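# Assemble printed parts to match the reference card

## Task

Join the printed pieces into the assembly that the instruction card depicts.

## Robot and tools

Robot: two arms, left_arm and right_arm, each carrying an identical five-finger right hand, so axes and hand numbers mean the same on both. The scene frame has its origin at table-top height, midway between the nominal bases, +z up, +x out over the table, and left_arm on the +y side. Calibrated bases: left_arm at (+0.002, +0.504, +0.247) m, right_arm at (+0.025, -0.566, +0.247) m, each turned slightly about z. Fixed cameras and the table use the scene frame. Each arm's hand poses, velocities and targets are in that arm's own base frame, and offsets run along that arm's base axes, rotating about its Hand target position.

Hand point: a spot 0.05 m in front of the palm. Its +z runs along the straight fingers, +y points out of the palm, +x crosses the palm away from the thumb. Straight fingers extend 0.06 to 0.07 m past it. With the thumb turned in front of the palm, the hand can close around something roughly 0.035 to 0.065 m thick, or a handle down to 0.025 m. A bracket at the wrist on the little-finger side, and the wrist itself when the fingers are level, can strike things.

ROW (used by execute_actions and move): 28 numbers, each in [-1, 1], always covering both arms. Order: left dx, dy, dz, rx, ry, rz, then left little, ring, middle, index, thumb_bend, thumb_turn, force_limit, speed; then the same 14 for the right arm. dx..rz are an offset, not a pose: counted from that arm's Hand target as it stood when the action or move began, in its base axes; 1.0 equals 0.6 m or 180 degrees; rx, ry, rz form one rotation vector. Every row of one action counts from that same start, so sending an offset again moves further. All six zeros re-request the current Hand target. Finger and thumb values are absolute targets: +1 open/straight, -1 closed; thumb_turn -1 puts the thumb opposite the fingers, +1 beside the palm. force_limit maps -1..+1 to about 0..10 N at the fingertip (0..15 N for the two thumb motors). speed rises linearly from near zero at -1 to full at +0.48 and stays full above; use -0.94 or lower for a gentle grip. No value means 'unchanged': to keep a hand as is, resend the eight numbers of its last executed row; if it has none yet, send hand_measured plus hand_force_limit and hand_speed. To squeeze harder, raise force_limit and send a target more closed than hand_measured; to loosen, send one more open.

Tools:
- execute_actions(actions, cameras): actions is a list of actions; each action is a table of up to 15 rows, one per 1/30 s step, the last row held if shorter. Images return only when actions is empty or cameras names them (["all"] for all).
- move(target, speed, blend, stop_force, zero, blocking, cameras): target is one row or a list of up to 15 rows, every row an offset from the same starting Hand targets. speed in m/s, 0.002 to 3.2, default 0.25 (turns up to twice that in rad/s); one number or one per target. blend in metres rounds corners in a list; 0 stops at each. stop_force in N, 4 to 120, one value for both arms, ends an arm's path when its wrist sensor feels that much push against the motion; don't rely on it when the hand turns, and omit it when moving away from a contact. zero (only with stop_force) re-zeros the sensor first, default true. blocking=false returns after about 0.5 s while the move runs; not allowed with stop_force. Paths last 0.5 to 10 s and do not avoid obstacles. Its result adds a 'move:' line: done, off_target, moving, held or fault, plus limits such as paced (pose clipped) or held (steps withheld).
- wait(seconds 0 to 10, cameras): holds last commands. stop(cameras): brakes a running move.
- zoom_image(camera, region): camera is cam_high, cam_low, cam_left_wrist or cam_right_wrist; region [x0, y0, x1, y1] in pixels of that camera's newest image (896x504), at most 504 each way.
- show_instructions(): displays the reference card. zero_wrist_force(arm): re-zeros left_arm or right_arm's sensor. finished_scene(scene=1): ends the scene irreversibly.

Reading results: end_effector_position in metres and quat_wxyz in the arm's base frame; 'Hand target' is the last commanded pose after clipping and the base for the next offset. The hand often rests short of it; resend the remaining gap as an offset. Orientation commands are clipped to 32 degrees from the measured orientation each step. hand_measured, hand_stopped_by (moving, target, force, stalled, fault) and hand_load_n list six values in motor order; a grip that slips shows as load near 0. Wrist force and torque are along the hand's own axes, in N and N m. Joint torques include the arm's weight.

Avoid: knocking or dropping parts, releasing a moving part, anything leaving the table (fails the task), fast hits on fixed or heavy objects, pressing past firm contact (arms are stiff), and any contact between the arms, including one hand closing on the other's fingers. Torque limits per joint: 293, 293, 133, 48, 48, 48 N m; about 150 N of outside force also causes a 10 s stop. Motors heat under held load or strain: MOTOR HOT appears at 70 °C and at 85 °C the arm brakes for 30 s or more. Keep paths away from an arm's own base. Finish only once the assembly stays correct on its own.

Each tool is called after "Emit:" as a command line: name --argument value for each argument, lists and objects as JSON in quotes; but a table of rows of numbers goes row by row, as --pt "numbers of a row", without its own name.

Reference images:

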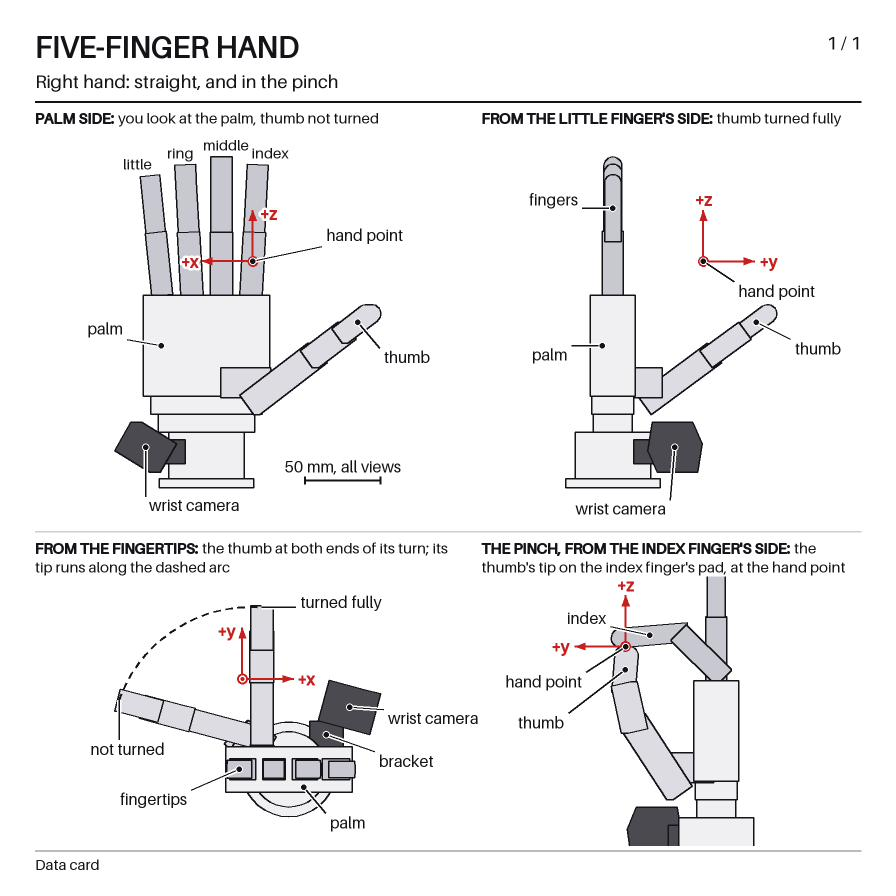

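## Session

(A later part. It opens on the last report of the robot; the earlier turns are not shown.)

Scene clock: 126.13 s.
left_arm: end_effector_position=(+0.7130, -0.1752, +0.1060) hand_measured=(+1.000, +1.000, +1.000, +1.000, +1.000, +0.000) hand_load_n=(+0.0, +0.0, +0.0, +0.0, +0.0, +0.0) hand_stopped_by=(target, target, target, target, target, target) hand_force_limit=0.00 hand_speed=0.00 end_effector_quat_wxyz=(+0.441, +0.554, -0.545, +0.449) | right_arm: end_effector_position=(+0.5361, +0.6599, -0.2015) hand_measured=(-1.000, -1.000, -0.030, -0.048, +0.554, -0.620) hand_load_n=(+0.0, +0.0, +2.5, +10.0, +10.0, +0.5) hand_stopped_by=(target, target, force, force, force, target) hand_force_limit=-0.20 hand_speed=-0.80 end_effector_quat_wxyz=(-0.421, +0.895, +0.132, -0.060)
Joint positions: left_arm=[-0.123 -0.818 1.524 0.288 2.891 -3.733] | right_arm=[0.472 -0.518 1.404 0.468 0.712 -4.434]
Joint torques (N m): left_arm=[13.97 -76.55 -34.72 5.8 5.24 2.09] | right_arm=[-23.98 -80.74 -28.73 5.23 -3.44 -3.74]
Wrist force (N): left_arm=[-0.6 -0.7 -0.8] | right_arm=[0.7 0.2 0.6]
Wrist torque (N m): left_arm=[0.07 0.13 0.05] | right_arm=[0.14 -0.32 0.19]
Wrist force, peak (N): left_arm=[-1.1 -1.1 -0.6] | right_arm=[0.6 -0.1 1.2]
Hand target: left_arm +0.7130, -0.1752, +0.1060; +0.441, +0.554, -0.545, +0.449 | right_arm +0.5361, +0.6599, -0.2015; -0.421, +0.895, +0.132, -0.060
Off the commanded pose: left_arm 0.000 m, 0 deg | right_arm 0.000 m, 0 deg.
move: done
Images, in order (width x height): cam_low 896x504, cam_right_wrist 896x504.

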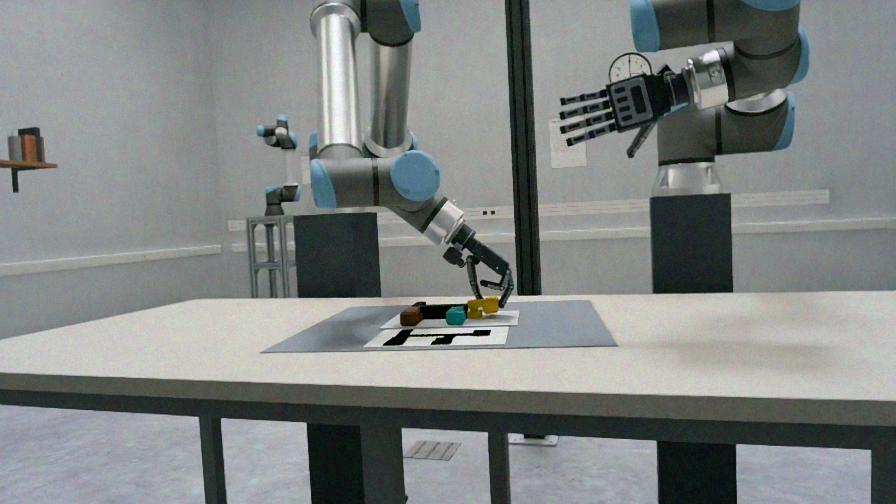

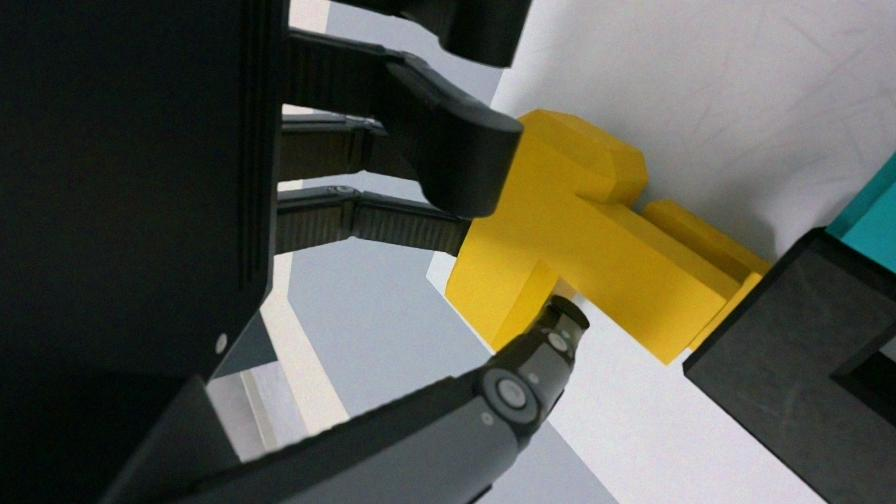

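Emit:
move --pt "0 0 0 0 0 0 1 1 1 1 1 0 0 0 -0.0033 0.0008 -0.001 0 0 0 -1 -1 -0.4 -0.4 -0.1 -0.62 -0.2 -0.8" --pt "0 0 0 0 0 0 1 1 1 1 1 0 0 0 -0.0033 0.0008 -0.03 0 0 0 -1 -1 -0.4 -0.4 -0.1 -0.62 -0.2 -0.8" --speed 0.02 --stop_force 5 --cameras '["cam_low","cam_right_wrist"]'

Emit:
zoom_image --camera "cam_low" --region '[440, 275, 510, 335]'

Emit:
zoom_image --camera "cam_right_wrist" --region '[540, 150, 800, 400]'

Scene clock: 128.67 s.
left_arm: end_effector_position=(+0.7130, -0.1752, +0.1060) hand_measured=(+1.000, +1.000, +1.000, +1.000, +1.000, +0.000) hand_load_n=(+0.0, +0.0, +0.0, +0.0, +0.0, +0.0) hand_stopped_by=(target, target, target, target, target, target) hand_force_limit=0.00 hand_speed=0.00 end_effector_quat_wxyz=(+0.441, +0.554, -0.545, +0.449) | right_arm: end_effector_position=(+0.5341, +0.6604, -0.2121) hand_measured=(-1.000, -1.000, -0.030, -0.048, +0.554, -0.620) hand_load_n=(+0.0, +0.0, +1.0, +10.0, +9.5, +0.5) hand_stopped_by=(target, target, force, force, force, target) hand_force_limit=-0.20 hand_speed=-0.80 end_effector_quat_wxyz=(-0.421, +0.895, +0.132, -0.060)
Joint positions: left_arm=[-0.123 -0.818 1.524 0.288 2.891 -3.733] | right_arm=[0.474 -0.506 1.403 0.455 0.712 -4.432]
Joint torques (N m): left_arm=[13.8 -77.6 -34.23 5.65 5.44 2.03] | right_arm=[5.53 -107.1 -12.37 5.54 1.2 1.95]
Wrist force (N): left_arm=[-0.6 -0.8 -0.9] | right_arm=[0.4 0.4 1.0]
Wrist torque (N m): left_arm=[0.06 0.14 0.03] | right_arm=[0.16 -0.29 0.00]
Wrist force, peak (N): left_arm=[-0.9 -0.9 -0.9] | right_arm=[0.6 -9.2 -4.3]
Hand target: left_arm +0.7130, -0.1752, +0.1060; +0.441, +0.554, -0.545, +0.449 | right_arm +0.5341, +0.6604, -0.2121; -0.421, +0.895, +0.132, -0.060 (not the last commanded pose)
Off the commanded pose: left_arm 0.000 m, 0 deg | right_arm 0.007 m, 0 deg.
move: contact (right_arm); path passed 1 of 2 targets
Images, in order (width x height): cam_low 896x504, cam_right_wrist 896x504.

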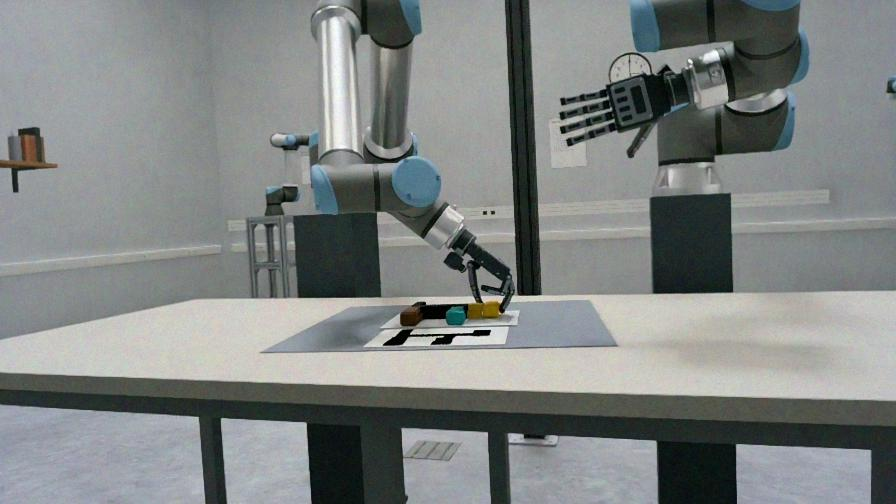

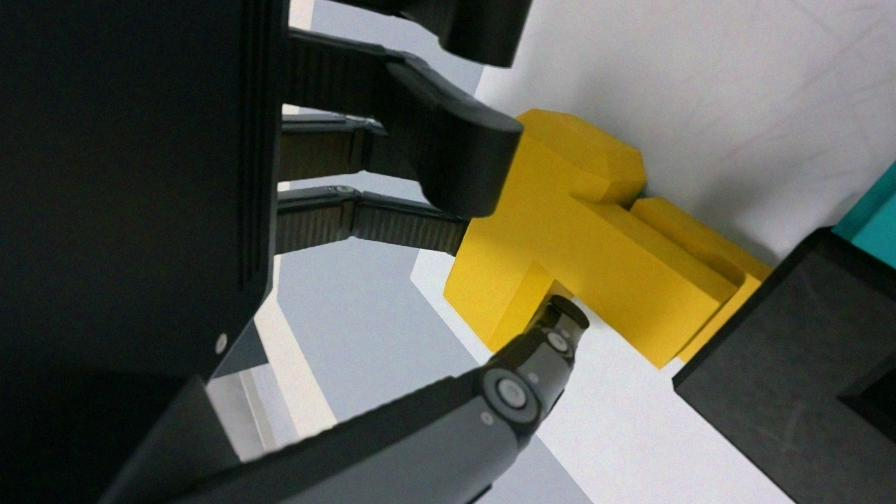

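Scaled by 7.200.

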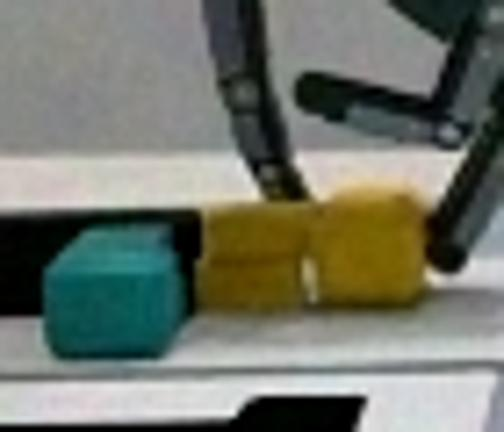

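Scaled by 1.938.

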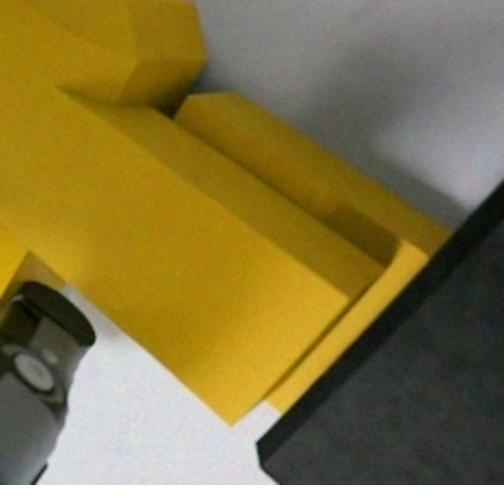

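Emit:
move --pt "0 0 0 0 0 0 1 1 1 1 1 0 0 0 0.003 0.0008 -0.002 0 0 0 -1 -1 -0.4 -0.4 -0.1 -0.62 -0.2 -0.8" --pt "0 0 0 0 0 0 1 1 1 1 1 0 0 0 0.003 -0.0025 -0.003 0 0 0 -1 -1 -0.4 -0.4 -0.1 -0.62 -0.2 -0.8" --pt "0 0 0 0 0 0 1 1 1 1 1 0 0 0 0.001 0.003 -0.004 0 0 0 -1 -1 -0.4 -0.4 -0.1 -0.62 -0.2 -0.8" --speed 0.01 --stop_force 12 --cameras '["cam_low","cam_right_wrist"]'

Emit:
zoom_image --camera "cam_low" --region '[440, 275, 510, 335]'

Emit:
zoom_image --camera "cam_right_wrist" --region '[540, 150, 800, 400]'

Scene clock: 131.13 s.
left_arm: end_effector_position=(+0.7130, -0.1752, +0.1060) hand_measured=(+1.000, +1.000, +1.000, +1.000, +1.000, +0.000) hand_load_n=(+0.0, +0.0, +0.0, +0.0, +0.0, +0.5) hand_stopped_by=(target, target, target, target, target, target) hand_force_limit=0.00 hand_speed=0.00 end_effector_quat_wxyz=(+0.441, +0.554, -0.545, +0.449) | right_arm: end_effector_position=(+0.5347, +0.6622, -0.2145) hand_measured=(-1.000, -1.000, -0.030, -0.048, +0.554, -0.620) hand_load_n=(+0.0, +0.0, +0.0, +7.0, +10.5, +2.0) hand_stopped_by=(target, target, force, force, force, target) hand_force_limit=-0.20 hand_speed=-0.80 end_effector_quat_wxyz=(-0.421, +0.895, +0.132, -0.060)
Joint positions: left_arm=[-0.123 -0.818 1.524 0.288 2.891 -3.733] | right_arm=[0.475 -0.501 1.398 0.454 0.713 -4.429]
Joint torques (N m): left_arm=[12.75 -77.2 -34.3 5.73 5.44 1.97] | right_arm=[20.57 -71.37 -25.85 0.43 2.35 3.74]
Wrist force (N): left_arm=[-0.6 -0.7 -0.9] | right_arm=[0.2 -5.7 -8.6]
Wrist torque (N m): left_arm=[0.07 0.14 0.04] | right_arm=[0.13 -0.23 0.03]
Wrist force, peak (N): left_arm=[-0.9 -0.9 -1.0] | right_arm=[1.6 -13.7 -3.9]
Hand target: left_arm +0.7130, -0.1752, +0.1060; +0.441, +0.554, -0.545, +0.449 | right_arm +0.5347, +0.6622, -0.2145; -0.421, +0.895, +0.132, -0.060
Off the commanded pose: left_arm 0.000 m, 0 deg | right_arm 0.000 m, 0 deg.
move: done
Images, in order (width x height): cam_low 896x504, cam_right_wrist 896x504.

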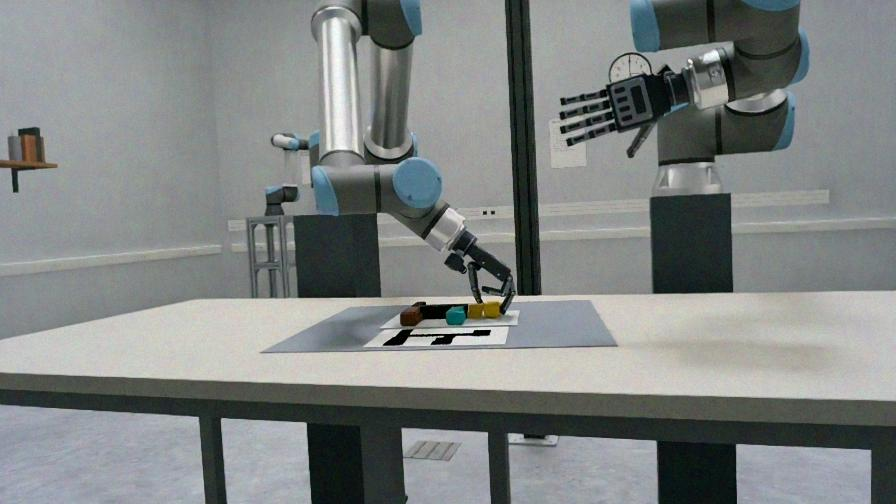

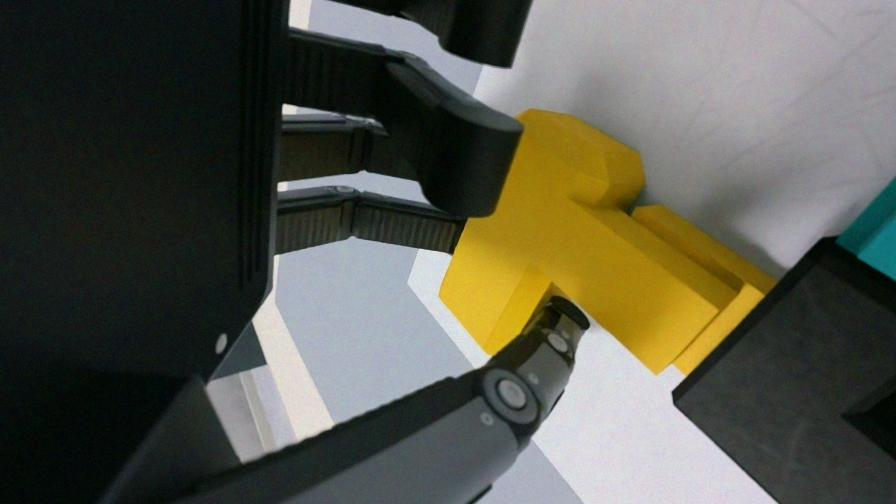

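Scaled by 7.200.

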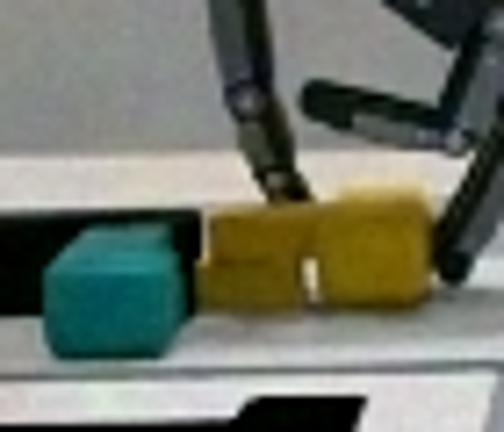

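Scaled by 1.938.

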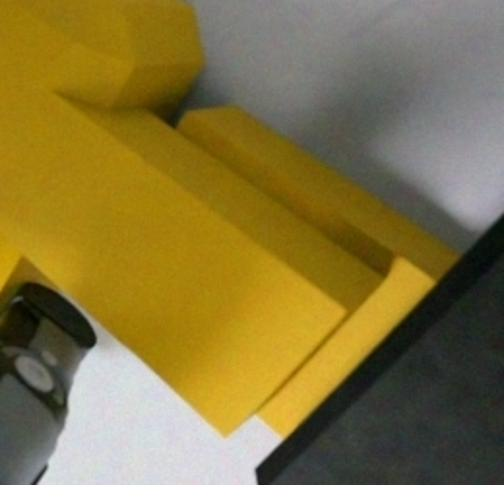

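Emit:
move --pt "0 0 0 0 0 0 1 1 1 1 1 0 0 0 0.01 0.0025 0.0005 0 0 0 -1 -1 -0.4 -0.4 -0.1 -0.62 -0.2 -0.8" --speed 0.008 --stop_force 6 --cameras '["cam_low","cam_right_wrist"]'

Emit:
zoom_image --camera "cam_low" --region '[440, 275, 510, 335]'

Emit:
zoom_image --camera "cam_right_wrist" --region '[540, 150, 800, 400]'

Scene clock: 133.50 s.
left_arm: end_effector_position=(+0.7130, -0.1752, +0.1060) hand_measured=(+1.000, +1.000, +1.000, +1.000, +1.000, +0.000) hand_load_n=(+0.0, +0.0, +0.5, +0.0, +0.0, +0.0) hand_stopped_by=(target, target, target, target, target, target) hand_force_limit=0.00 hand_speed=0.00 end_effector_quat_wxyz=(+0.441, +0.554, -0.545, +0.449) | right_arm: end_effector_position=(+0.5365, +0.6628, -0.2145) hand_measured=(-1.000, -1.000, -0.030, -0.048, +0.554, -0.620) hand_load_n=(+0.0, +0.0, +0.0, +10.0, +9.5, +6.5) hand_stopped_by=(target, target, force, force, force, target) hand_force_limit=-0.20 hand_speed=-0.80 end_effector_quat_wxyz=(-0.421, +0.895, +0.132, -0.060)
Joint positions: left_arm=[-0.123 -0.818 1.524 0.288 2.891 -3.733] | right_arm=[0.475 -0.499 1.393 0.457 0.713 -4.43]
Joint torques (N m): left_arm=[13.97 -78.21 -34.34 5.75 5.3 1.85] | right_arm=[14.9 -103.95 -11.01 0.15 1.92 2.67]
Wrist force (N): left_arm=[-0.9 -0.3 -0.7] | right_arm=[-2.3 -5.9 -1.6]
Wrist torque (N m): left_arm=[0.11 0.19 0.03] | right_arm=[0.27 -0.19 0.29]
Wrist force, peak (N): left_arm=[-1.1 -0.9 -0.9] | right_arm=[-1.3 -6.2 -9.9]
Hand target: left_arm +0.7130, -0.1752, +0.1060; +0.441, +0.554, -0.545, +0.449 | right_arm +0.5365, +0.6628, -0.2145; -0.421, +0.895, +0.132, -0.060 (not the last commanded pose)
Off the commanded pose: left_arm 0.000 m, 0 deg | right_arm 0.004 m, 0 deg.
move: contact (right_arm)
Images, in order (width x height): cam_low 896x504, cam_right_wrist 896x504.

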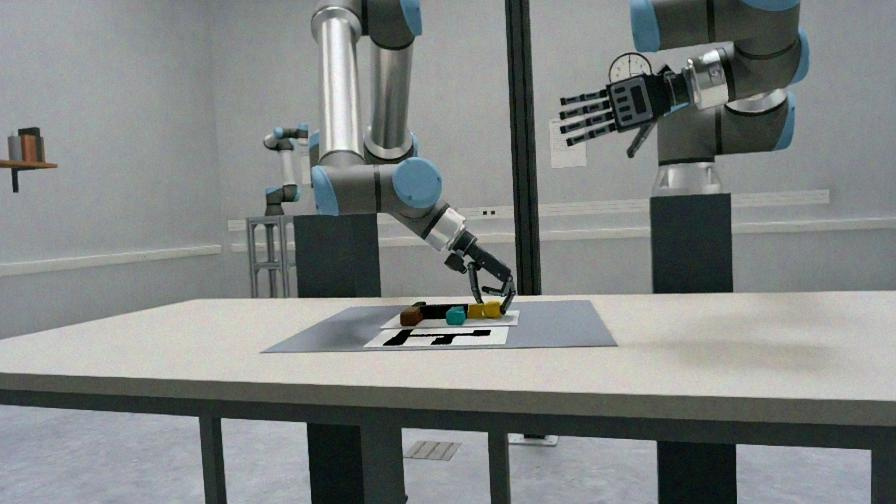

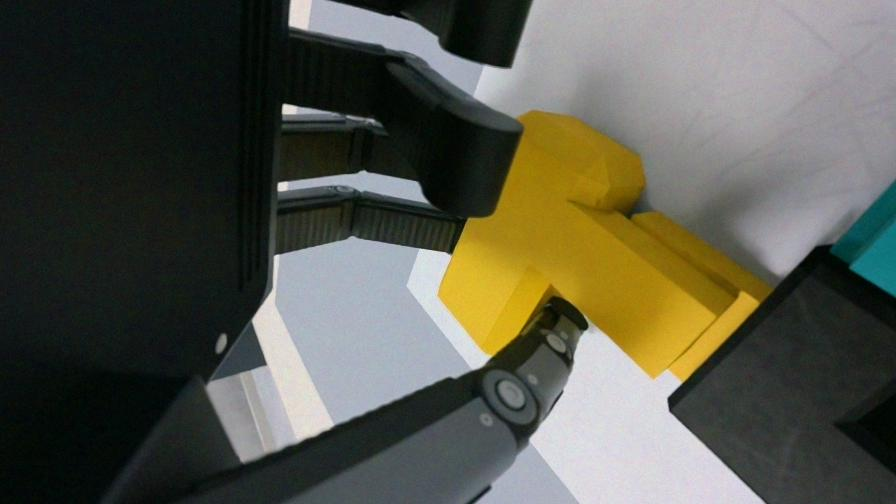

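Scaled by 7.200.

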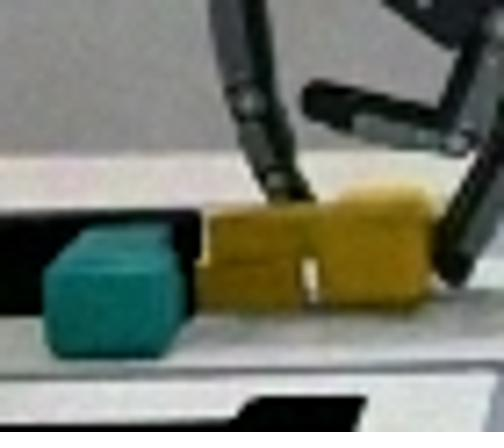

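Scaled by 1.938.

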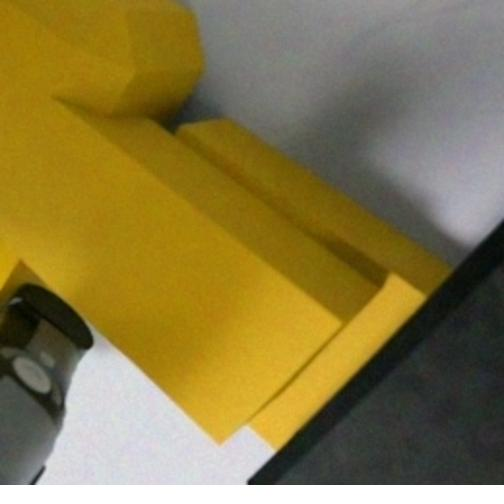

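Emit:
move --target '[0,0,0,0,0,0,1,1,1,1,1,0,0,0,0,0,-0.01,0,0,0,-1,-1,-0.4,-0.4,-0.1,-0.62,-0.2,-0.8]' --speed 0.008 --stop_force 9

Emit:
move --pt "0 0 0 0 0 0 1 1 1 1 1 0 0 0 -0.002 0 0.001 0 0 0 -1 -1 -0.4 -0.4 -0.1 -0.62 -0.2 -0.8" --pt "0 0 0 0 0 0 1 1 1 1 1 0 0 0 -0.002 0 0.0015 0 0 0 -1 -1 0.3 0.3 0.75 -0.62 0 -0.85" --pt "0 0 0 0 0 0 1 1 1 1 1 0 0 0 -0.002 0 0.15 0 0 0 -1 -1 0.3 0.3 0.75 -0.62 0 -0.85" --speed '[0.02,0.02,0.08]' --cameras '["cam_low","cam_right_wrist","cam_left_wrist"]'

Emit:
zoom_image --camera "cam_low" --region '[440, 275, 510, 335]'

Emit:
zoom_image --camera "cam_right_wrist" --region '[540, 150, 800, 400]'

Scene clock: 135.53 s.
left_arm: end_effector_position=(+0.7130, -0.1752, +0.1060) hand_measured=(+1.000, +1.000, +1.000, +1.000, +1.000, +0.000) hand_load_n=(+0.0, +0.0, -0.5, +0.0, +0.0, +0.0) hand_stopped_by=(target, target, target, target, target, target) hand_force_limit=0.00 hand_speed=0.00 end_effector_quat_wxyz=(+0.441, +0.554, -0.545, +0.449) | right_arm: end_effector_position=(+0.5365, +0.6628, -0.2192) hand_measured=(-1.000, -1.000, -0.030, -0.048, +0.554, -0.620) hand_load_n=(+0.0, +0.0, -1.0, +9.5, +9.5, +1.0) hand_stopped_by=(target, target, force, force, force, target) hand_force_limit=-0.20 hand_speed=-0.80 end_effector_quat_wxyz=(-0.421, +0.895, +0.132, -0.060)
Joint positions: left_arm=[-0.123 -0.818 1.524 0.288 2.891 -3.733] | right_arm=[0.475 -0.493 1.391 0.453 0.713 -4.43]
Joint torques (N m): left_arm=[13.08 -78.42 -34.02 5.7 5.4 1.82] | right_arm=[14.99 -98.29 -8.62 4.52 1.94 2.19]
Wrist force (N): left_arm=[-0.9 -0.5 -0.5] | right_arm=[-0.6 -9.6 -5.0]
Wrist torque (N m): left_arm=[0.08 0.17 0.03] | right_arm=[0.44 -0.16 0.08]
Wrist force, peak (N): left_arm=[-1.2 -1.0 -0.7] | right_arm=[-1.4 -18.4 -11.7]
Hand target: left_arm +0.7130, -0.1752, +0.1060; +0.441, +0.554, -0.545, +0.449 | right_arm +0.5365, +0.6628, -0.2192; -0.421, +0.895, +0.132, -0.060 (not the last commanded pose)
Off the commanded pose: left_arm 0.000 m, 0 deg | right_arm 0.001 m, 0 deg.
move: contact (right_arm)

Scene clock: 139.10 s.
left_arm: end_effector_position=(+0.7130, -0.1752, +0.1060) hand_measured=(+1.000, +1.000, +1.000, +1.000, +1.000, +0.000) hand_load_n=(+0.0, +0.0, +0.0, +0.0, +0.0, +0.0) hand_stopped_by=(target, target, target, target, target, target) hand_force_limit=0.00 hand_speed=0.00 end_effector_quat_wxyz=(+0.441, +0.554, -0.545, +0.449) | right_arm: end_effector_position=(+0.5352, +0.6628, -0.1295) hand_measured=(-1.000, -1.000, +0.022, +0.300, +0.750, -0.620) hand_load_n=(+0.0, +0.0, +0.0, +0.0, +0.0, +0.0) hand_stopped_by=(target, target, stalled, target, target, target) hand_force_limit=0.00 hand_speed=-0.85 end_effector_quat_wxyz=(-0.421, +0.895, +0.132, -0.060)
Joint positions: left_arm=[-0.123 -0.818 1.524 0.288 2.891 -3.733] | right_arm=[0.476 -0.607 1.422 0.534 0.713 -4.429]
Joint torques (N m): left_arm=[11.82 -77.3 -34.07 5.65 5.14 1.89] | right_arm=[-1.03 -105.78 -14.6 5.02 0.07 -2.83]
Wrist force (N): left_arm=[-0.9 -1.0 -0.8] | right_arm=[0.9 0.0 0.5]
Wrist torque (N m): left_arm=[0.01 0.18 0.01] | right_arm=[0.13 -0.35 0.02]
Wrist force, peak (N): left_arm=[-1.0 -0.9 -0.8] | right_arm=[0.7 -3.0 -11.9]
Hand target: left_arm +0.7130, -0.1752, +0.1060; +0.441, +0.554, -0.545, +0.449 | right_arm +0.5353, +0.6628, -0.1292; -0.421, +0.895, +0.132, -0.060
Off the commanded pose: left_arm 0.000 m, 0 deg | right_arm 0.000 m, 0 deg.
move: done
Images, in order (width x height): cam_low 896x504, cam_left_wrist 896x504, cam_right_wrist 896x504.

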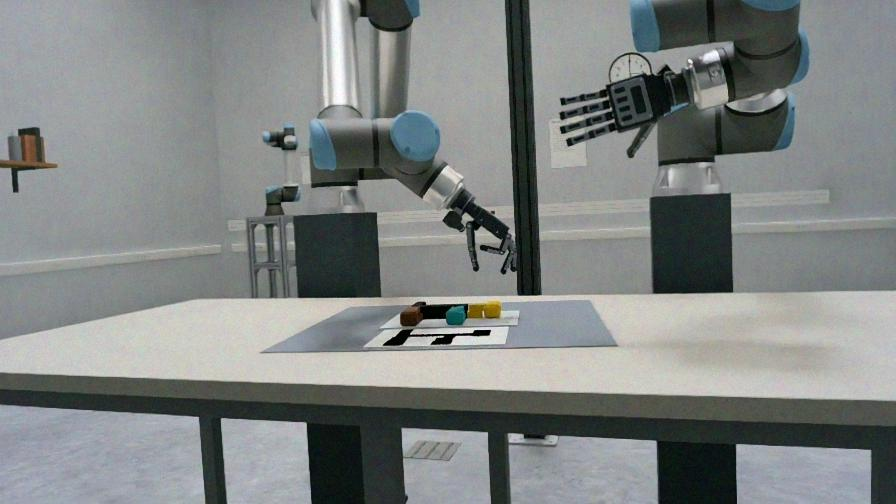

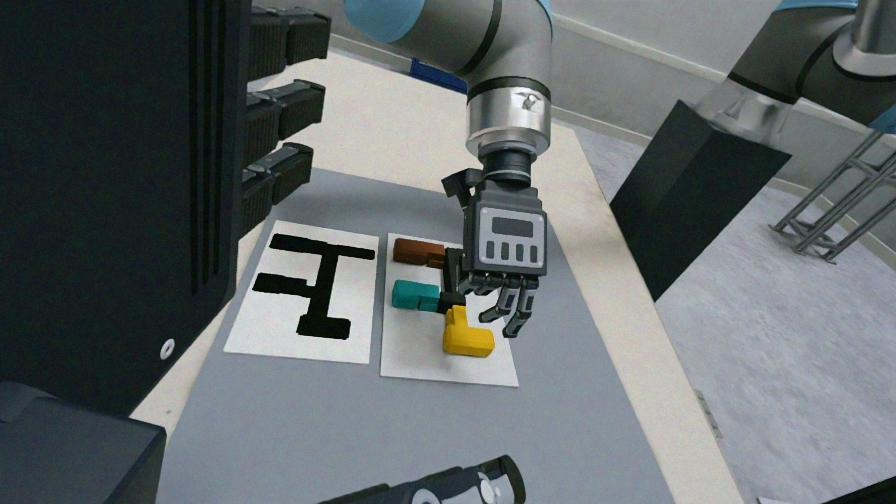

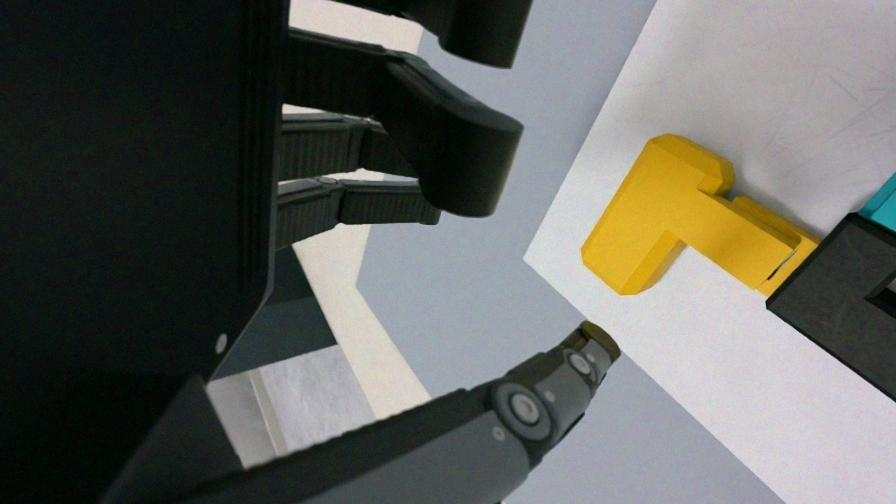

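Scaled by 7.200.

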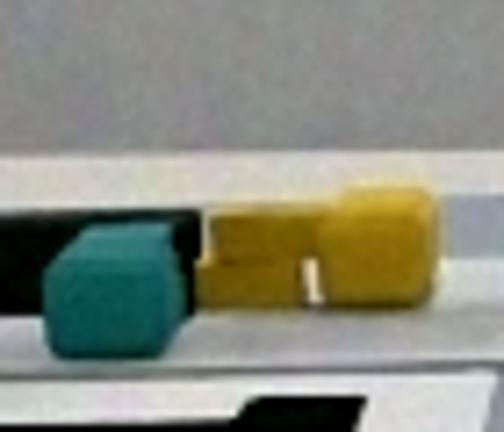

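Scaled by 1.938.

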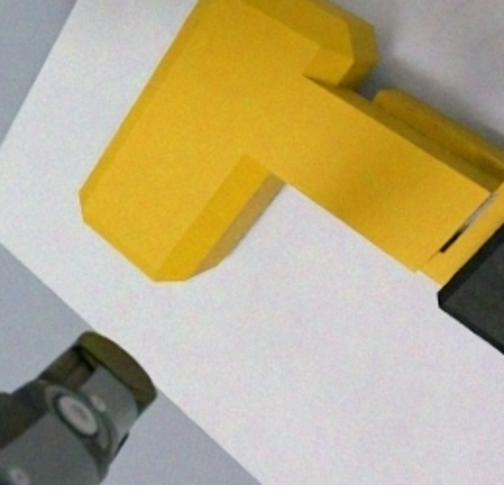

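Emit:
zoom_image --camera "cam_left_wrist" --region '[380, 230, 500, 370]'

Emit:
zoom_image --camera "cam_right_wrist" --region '[700, 170, 880, 320]'

Scaled by 3.600.

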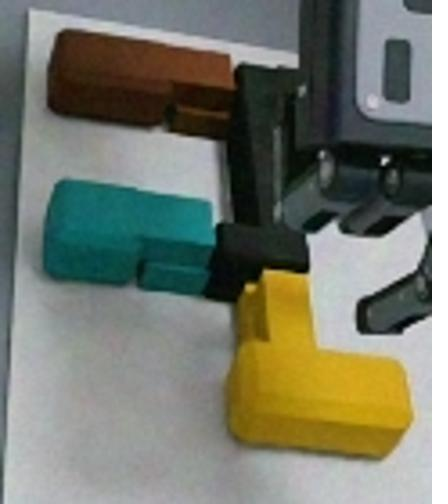

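Scaled by 2.800.

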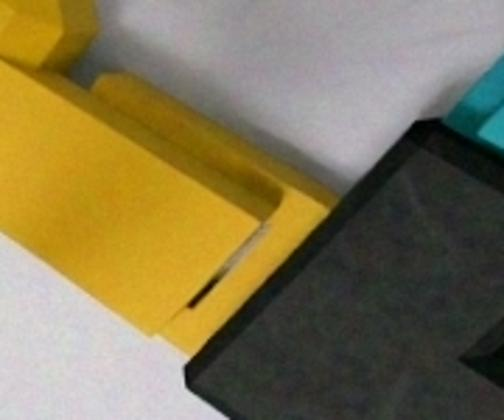

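Emit:
move --pt "0 0 0 0 0 0 1 1 1 1 1 0 0 0 0 0 -0.01 0 0 0 -1 -1 0.31 0.31 0.75 -0.62 0 -0.6" --pt "0 0 0 0 0 0 1 1 1 1 1 0 0 0 0 0.001 -0.143 0 0 0 -1 -1 0.31 0.31 0.75 -0.62 0 -0.6" --speed 0.06 --stop_force 6

Emit:
move --target '[0,0,0,0,0,0,1,1,1,1,1,0,0,0,0,0,0,0,0,0,-1,-1,-0.4,-0.4,-0.1,-0.62,-0.4,-0.85]' --speed 0.06 --cameras '["cam_right_wrist","cam_low"]'

Emit:
zoom_image --camera "cam_right_wrist" --region '[540, 150, 800, 400]'

Scene clock: 142.27 s.
left_arm: end_effector_position=(+0.7130, -0.1752, +0.1060) hand_measured=(+1.000, +1.000, +1.000, +1.000, +1.000, +0.000) hand_load_n=(+0.0, +0.0, +0.0, +0.0, +0.0, +0.0) hand_stopped_by=(target, target, target, target, target, target) hand_force_limit=0.00 hand_speed=0.00 end_effector_quat_wxyz=(+0.441, +0.554, -0.545, +0.449) | right_arm: end_effector_position=(+0.5353, +0.6634, -0.2150) hand_measured=(-1.000, -1.000, +0.310, +0.310, +0.750, -0.620) hand_load_n=(+0.0, +0.0, +0.0, +0.0, -0.5, +0.0) hand_stopped_by=(target, target, target, target, target, target) hand_force_limit=0.00 hand_speed=-0.60 end_effector_quat_wxyz=(-0.421, +0.895, +0.132, -0.060)
Joint positions: left_arm=[-0.123 -0.818 1.524 0.288 2.891 -3.733] | right_arm=[0.476 -0.499 1.394 0.454 0.713 -4.428]
Joint torques (N m): left_arm=[11.97 -77.6 -34.77 5.66 5.01 1.98] | right_arm=[18.49 -79.13 -27.42 1.79 1.04 3.61]
Wrist force (N): left_arm=[-0.5 -0.9 -0.9] | right_arm=[1.1 0.3 0.3]
Wrist torque (N m): left_arm=[0.05 0.13 0.04] | right_arm=[0.19 -0.37 0.04]
Wrist force, peak (N): left_arm=[-1.0 -1.0 -0.6] | right_arm=[1.4 -0.3 1.0]
Hand target: left_arm +0.7130, -0.1752, +0.1060; +0.441, +0.554, -0.545, +0.449 | right_arm +0.5353, +0.6634, -0.2150; -0.421, +0.895, +0.132, -0.060
Off the commanded pose: left_arm 0.000 m, 0 deg | right_arm 0.000 m, 0 deg.
move: done

Scene clock: 143.40 s.
left_arm: end_effector_position=(+0.7130, -0.1752, +0.1060) hand_measured=(+1.000, +1.000, +1.000, +1.000, +1.000, +0.000) hand_load_n=(+0.0, +0.0, +0.0, +0.0, +0.0, +0.5) hand_stopped_by=(target, target, target, target, target, target) hand_force_limit=0.00 hand_speed=0.00 end_effector_quat_wxyz=(+0.441, +0.554, -0.545, +0.449) | right_arm: end_effector_position=(+0.5353, +0.6634, -0.2150) hand_measured=(-1.000, -1.000, -0.050, -0.048, +0.570, -0.620) hand_load_n=(+0.5, +0.5, +3.0, +6.5, +8.0, +2.0) hand_stopped_by=(target, target, force, force, force, target) hand_force_limit=-0.40 hand_speed=-0.85 end_effector_quat_wxyz=(-0.421, +0.895, +0.132, -0.060)
Joint positions: left_arm=[-0.123 -0.818 1.524 0.288 2.891 -3.733] | right_arm=[0.476 -0.499 1.394 0.454 0.713 -4.428]
Joint torques (N m): left_arm=[11.77 -77.32 -34.46 5.66 4.91 1.92] | right_arm=[19.65 -80.2 -26.02 1.39 0.88 4.06]
Wrist force (N): left_arm=[-0.9 -0.8 -0.7] | right_arm=[1.0 0.3 0.5]
Wrist torque (N m): left_arm=[0.03 0.18 0.01] | right_arm=[0.17 -0.36 0.03]
Wrist force, peak (N): left_arm=[-0.8 -0.8 -1.1] | right_arm=[1.4 0.3 0.8]
Hand target: left_arm +0.7130, -0.1752, +0.1060; +0.441, +0.554, -0.545, +0.449 | right_arm +0.5353, +0.6634, -0.2150; -0.421, +0.895, +0.132, -0.060
Off the commanded pose: left_arm 0.000 m, 0 deg | right_arm 0.000 m, 0 deg.
move: done
Images, in order (width x height): cam_low 896x504, cam_right_wrist 896x504.

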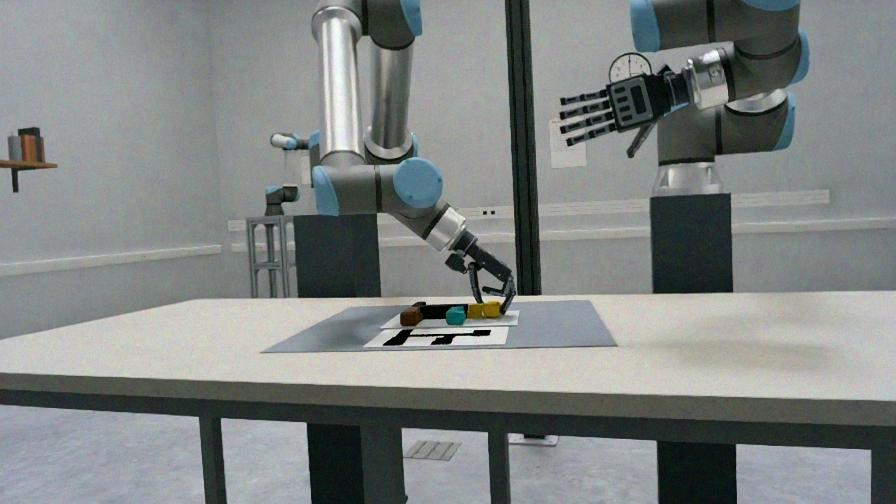

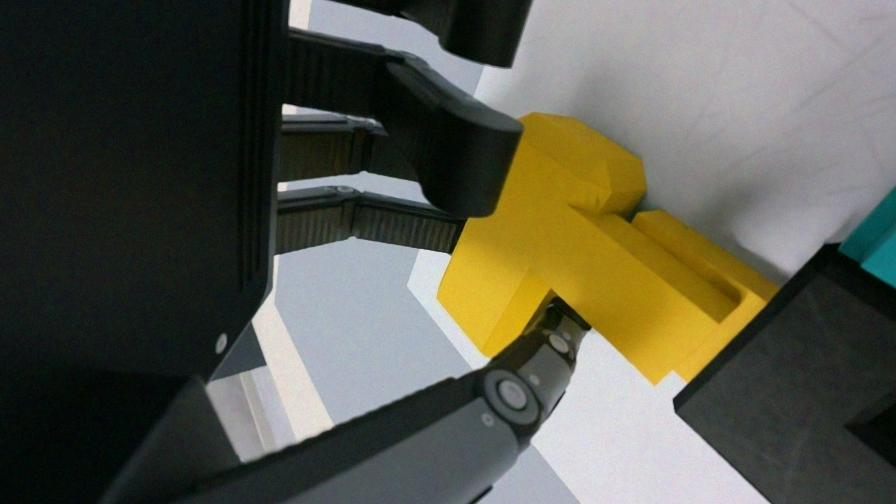

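Scaled by 1.938.

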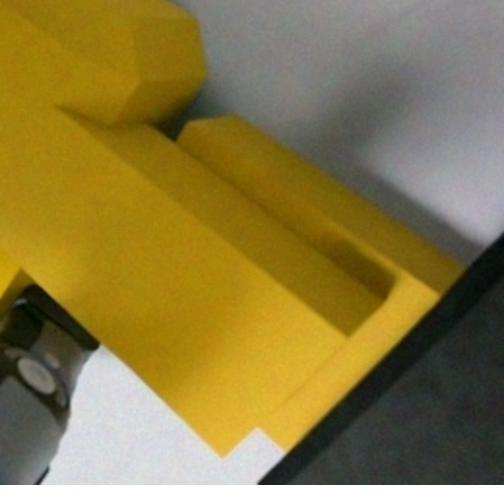

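Emit:
move --pt "0 0 0 0 0 0 1 1 1 1 1 0 0 0 0.003 -0.0055 -0.0005 0 0 0 -1 -1 -0.4 -0.4 -0.1 -0.62 -0.4 -0.85" --speed 0.008 --stop_force 7 --cameras '["cam_right_wrist","cam_low"]'

Emit:
zoom_image --camera "cam_right_wrist" --region '[540, 150, 800, 400]'

Emit:
zoom_image --camera "cam_low" --region '[440, 275, 510, 335]'

Scene clock: 145.63 s.
left_arm: end_effector_position=(+0.7130, -0.1752, +0.1060) hand_measured=(+1.000, +1.000, +1.000, +1.000, +1.000, +0.000) hand_load_n=(+0.0, +0.0, +0.0, +0.0, +0.0, +0.5) hand_stopped_by=(target, target, target, target, target, target) hand_force_limit=0.00 hand_speed=0.00 end_effector_quat_wxyz=(+0.441, +0.554, -0.545, +0.449) | right_arm: end_effector_position=(+0.5365, +0.6610, -0.2152) hand_measured=(-1.000, -1.000, -0.050, -0.048, +0.570, -0.620) hand_load_n=(+0.5, +0.0, +7.5, +8.0, +5.5, -1.0) hand_stopped_by=(target, target, force, force, force, target) hand_force_limit=-0.40 hand_speed=-0.85 end_effector_quat_wxyz=(-0.421, +0.895, +0.132, -0.060)
Joint positions: left_arm=[-0.123 -0.818 1.524 0.288 2.891 -3.733] | right_arm=[0.473 -0.499 1.395 0.457 0.712 -4.433]
Joint torques (N m): left_arm=[12.7 -76.68 -34.28 5.64 5.16 1.86] | right_arm=[17.66 -97.37 -25.8 1.94 1.33 3.96]
Wrist force (N): left_arm=[-0.8 -0.8 -0.7] | right_arm=[0.6 -4.4 2.7]
Wrist torque (N m): left_arm=[0.05 0.15 0.03] | right_arm=[0.19 -0.45 0.09]
Wrist force, peak (N): left_arm=[-0.9 -0.9 -0.9] | right_arm=[-0.6 -7.5 5.9]
Hand target: left_arm +0.7130, -0.1752, +0.1060; +0.441, +0.554, -0.545, +0.449 | right_arm +0.5365, +0.6611, -0.2152; -0.421, +0.895, +0.132, -0.060 (not the last commanded pose)
Off the commanded pose: left_arm 0.000 m, 0 deg | right_arm 0.001 m, 0 deg.
move: contact (right_arm)
Images, in order (width x height): cam_low 896x504, cam_right_wrist 896x504.

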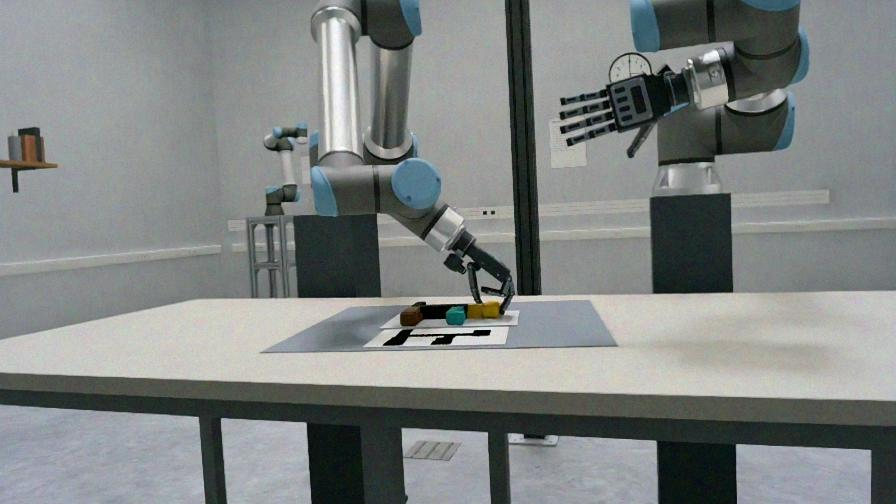

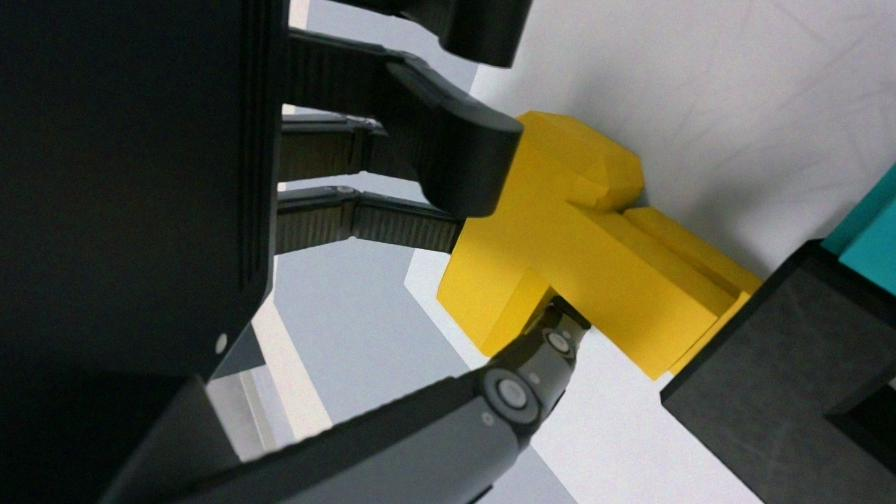

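Scaled by 1.938.

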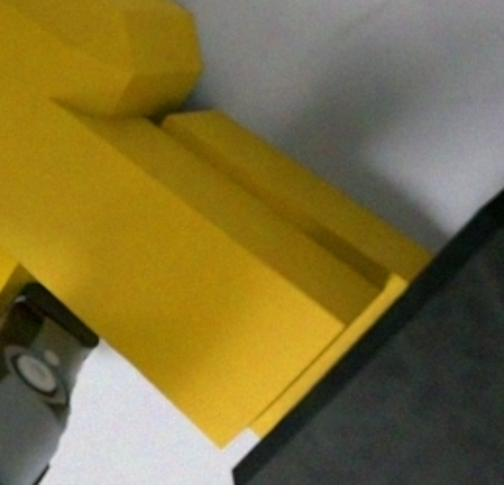

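Scaled by 7.200.

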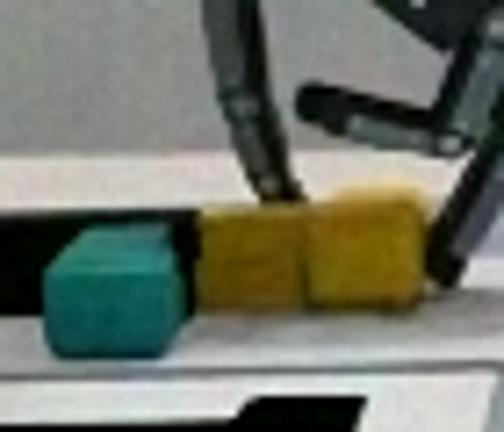

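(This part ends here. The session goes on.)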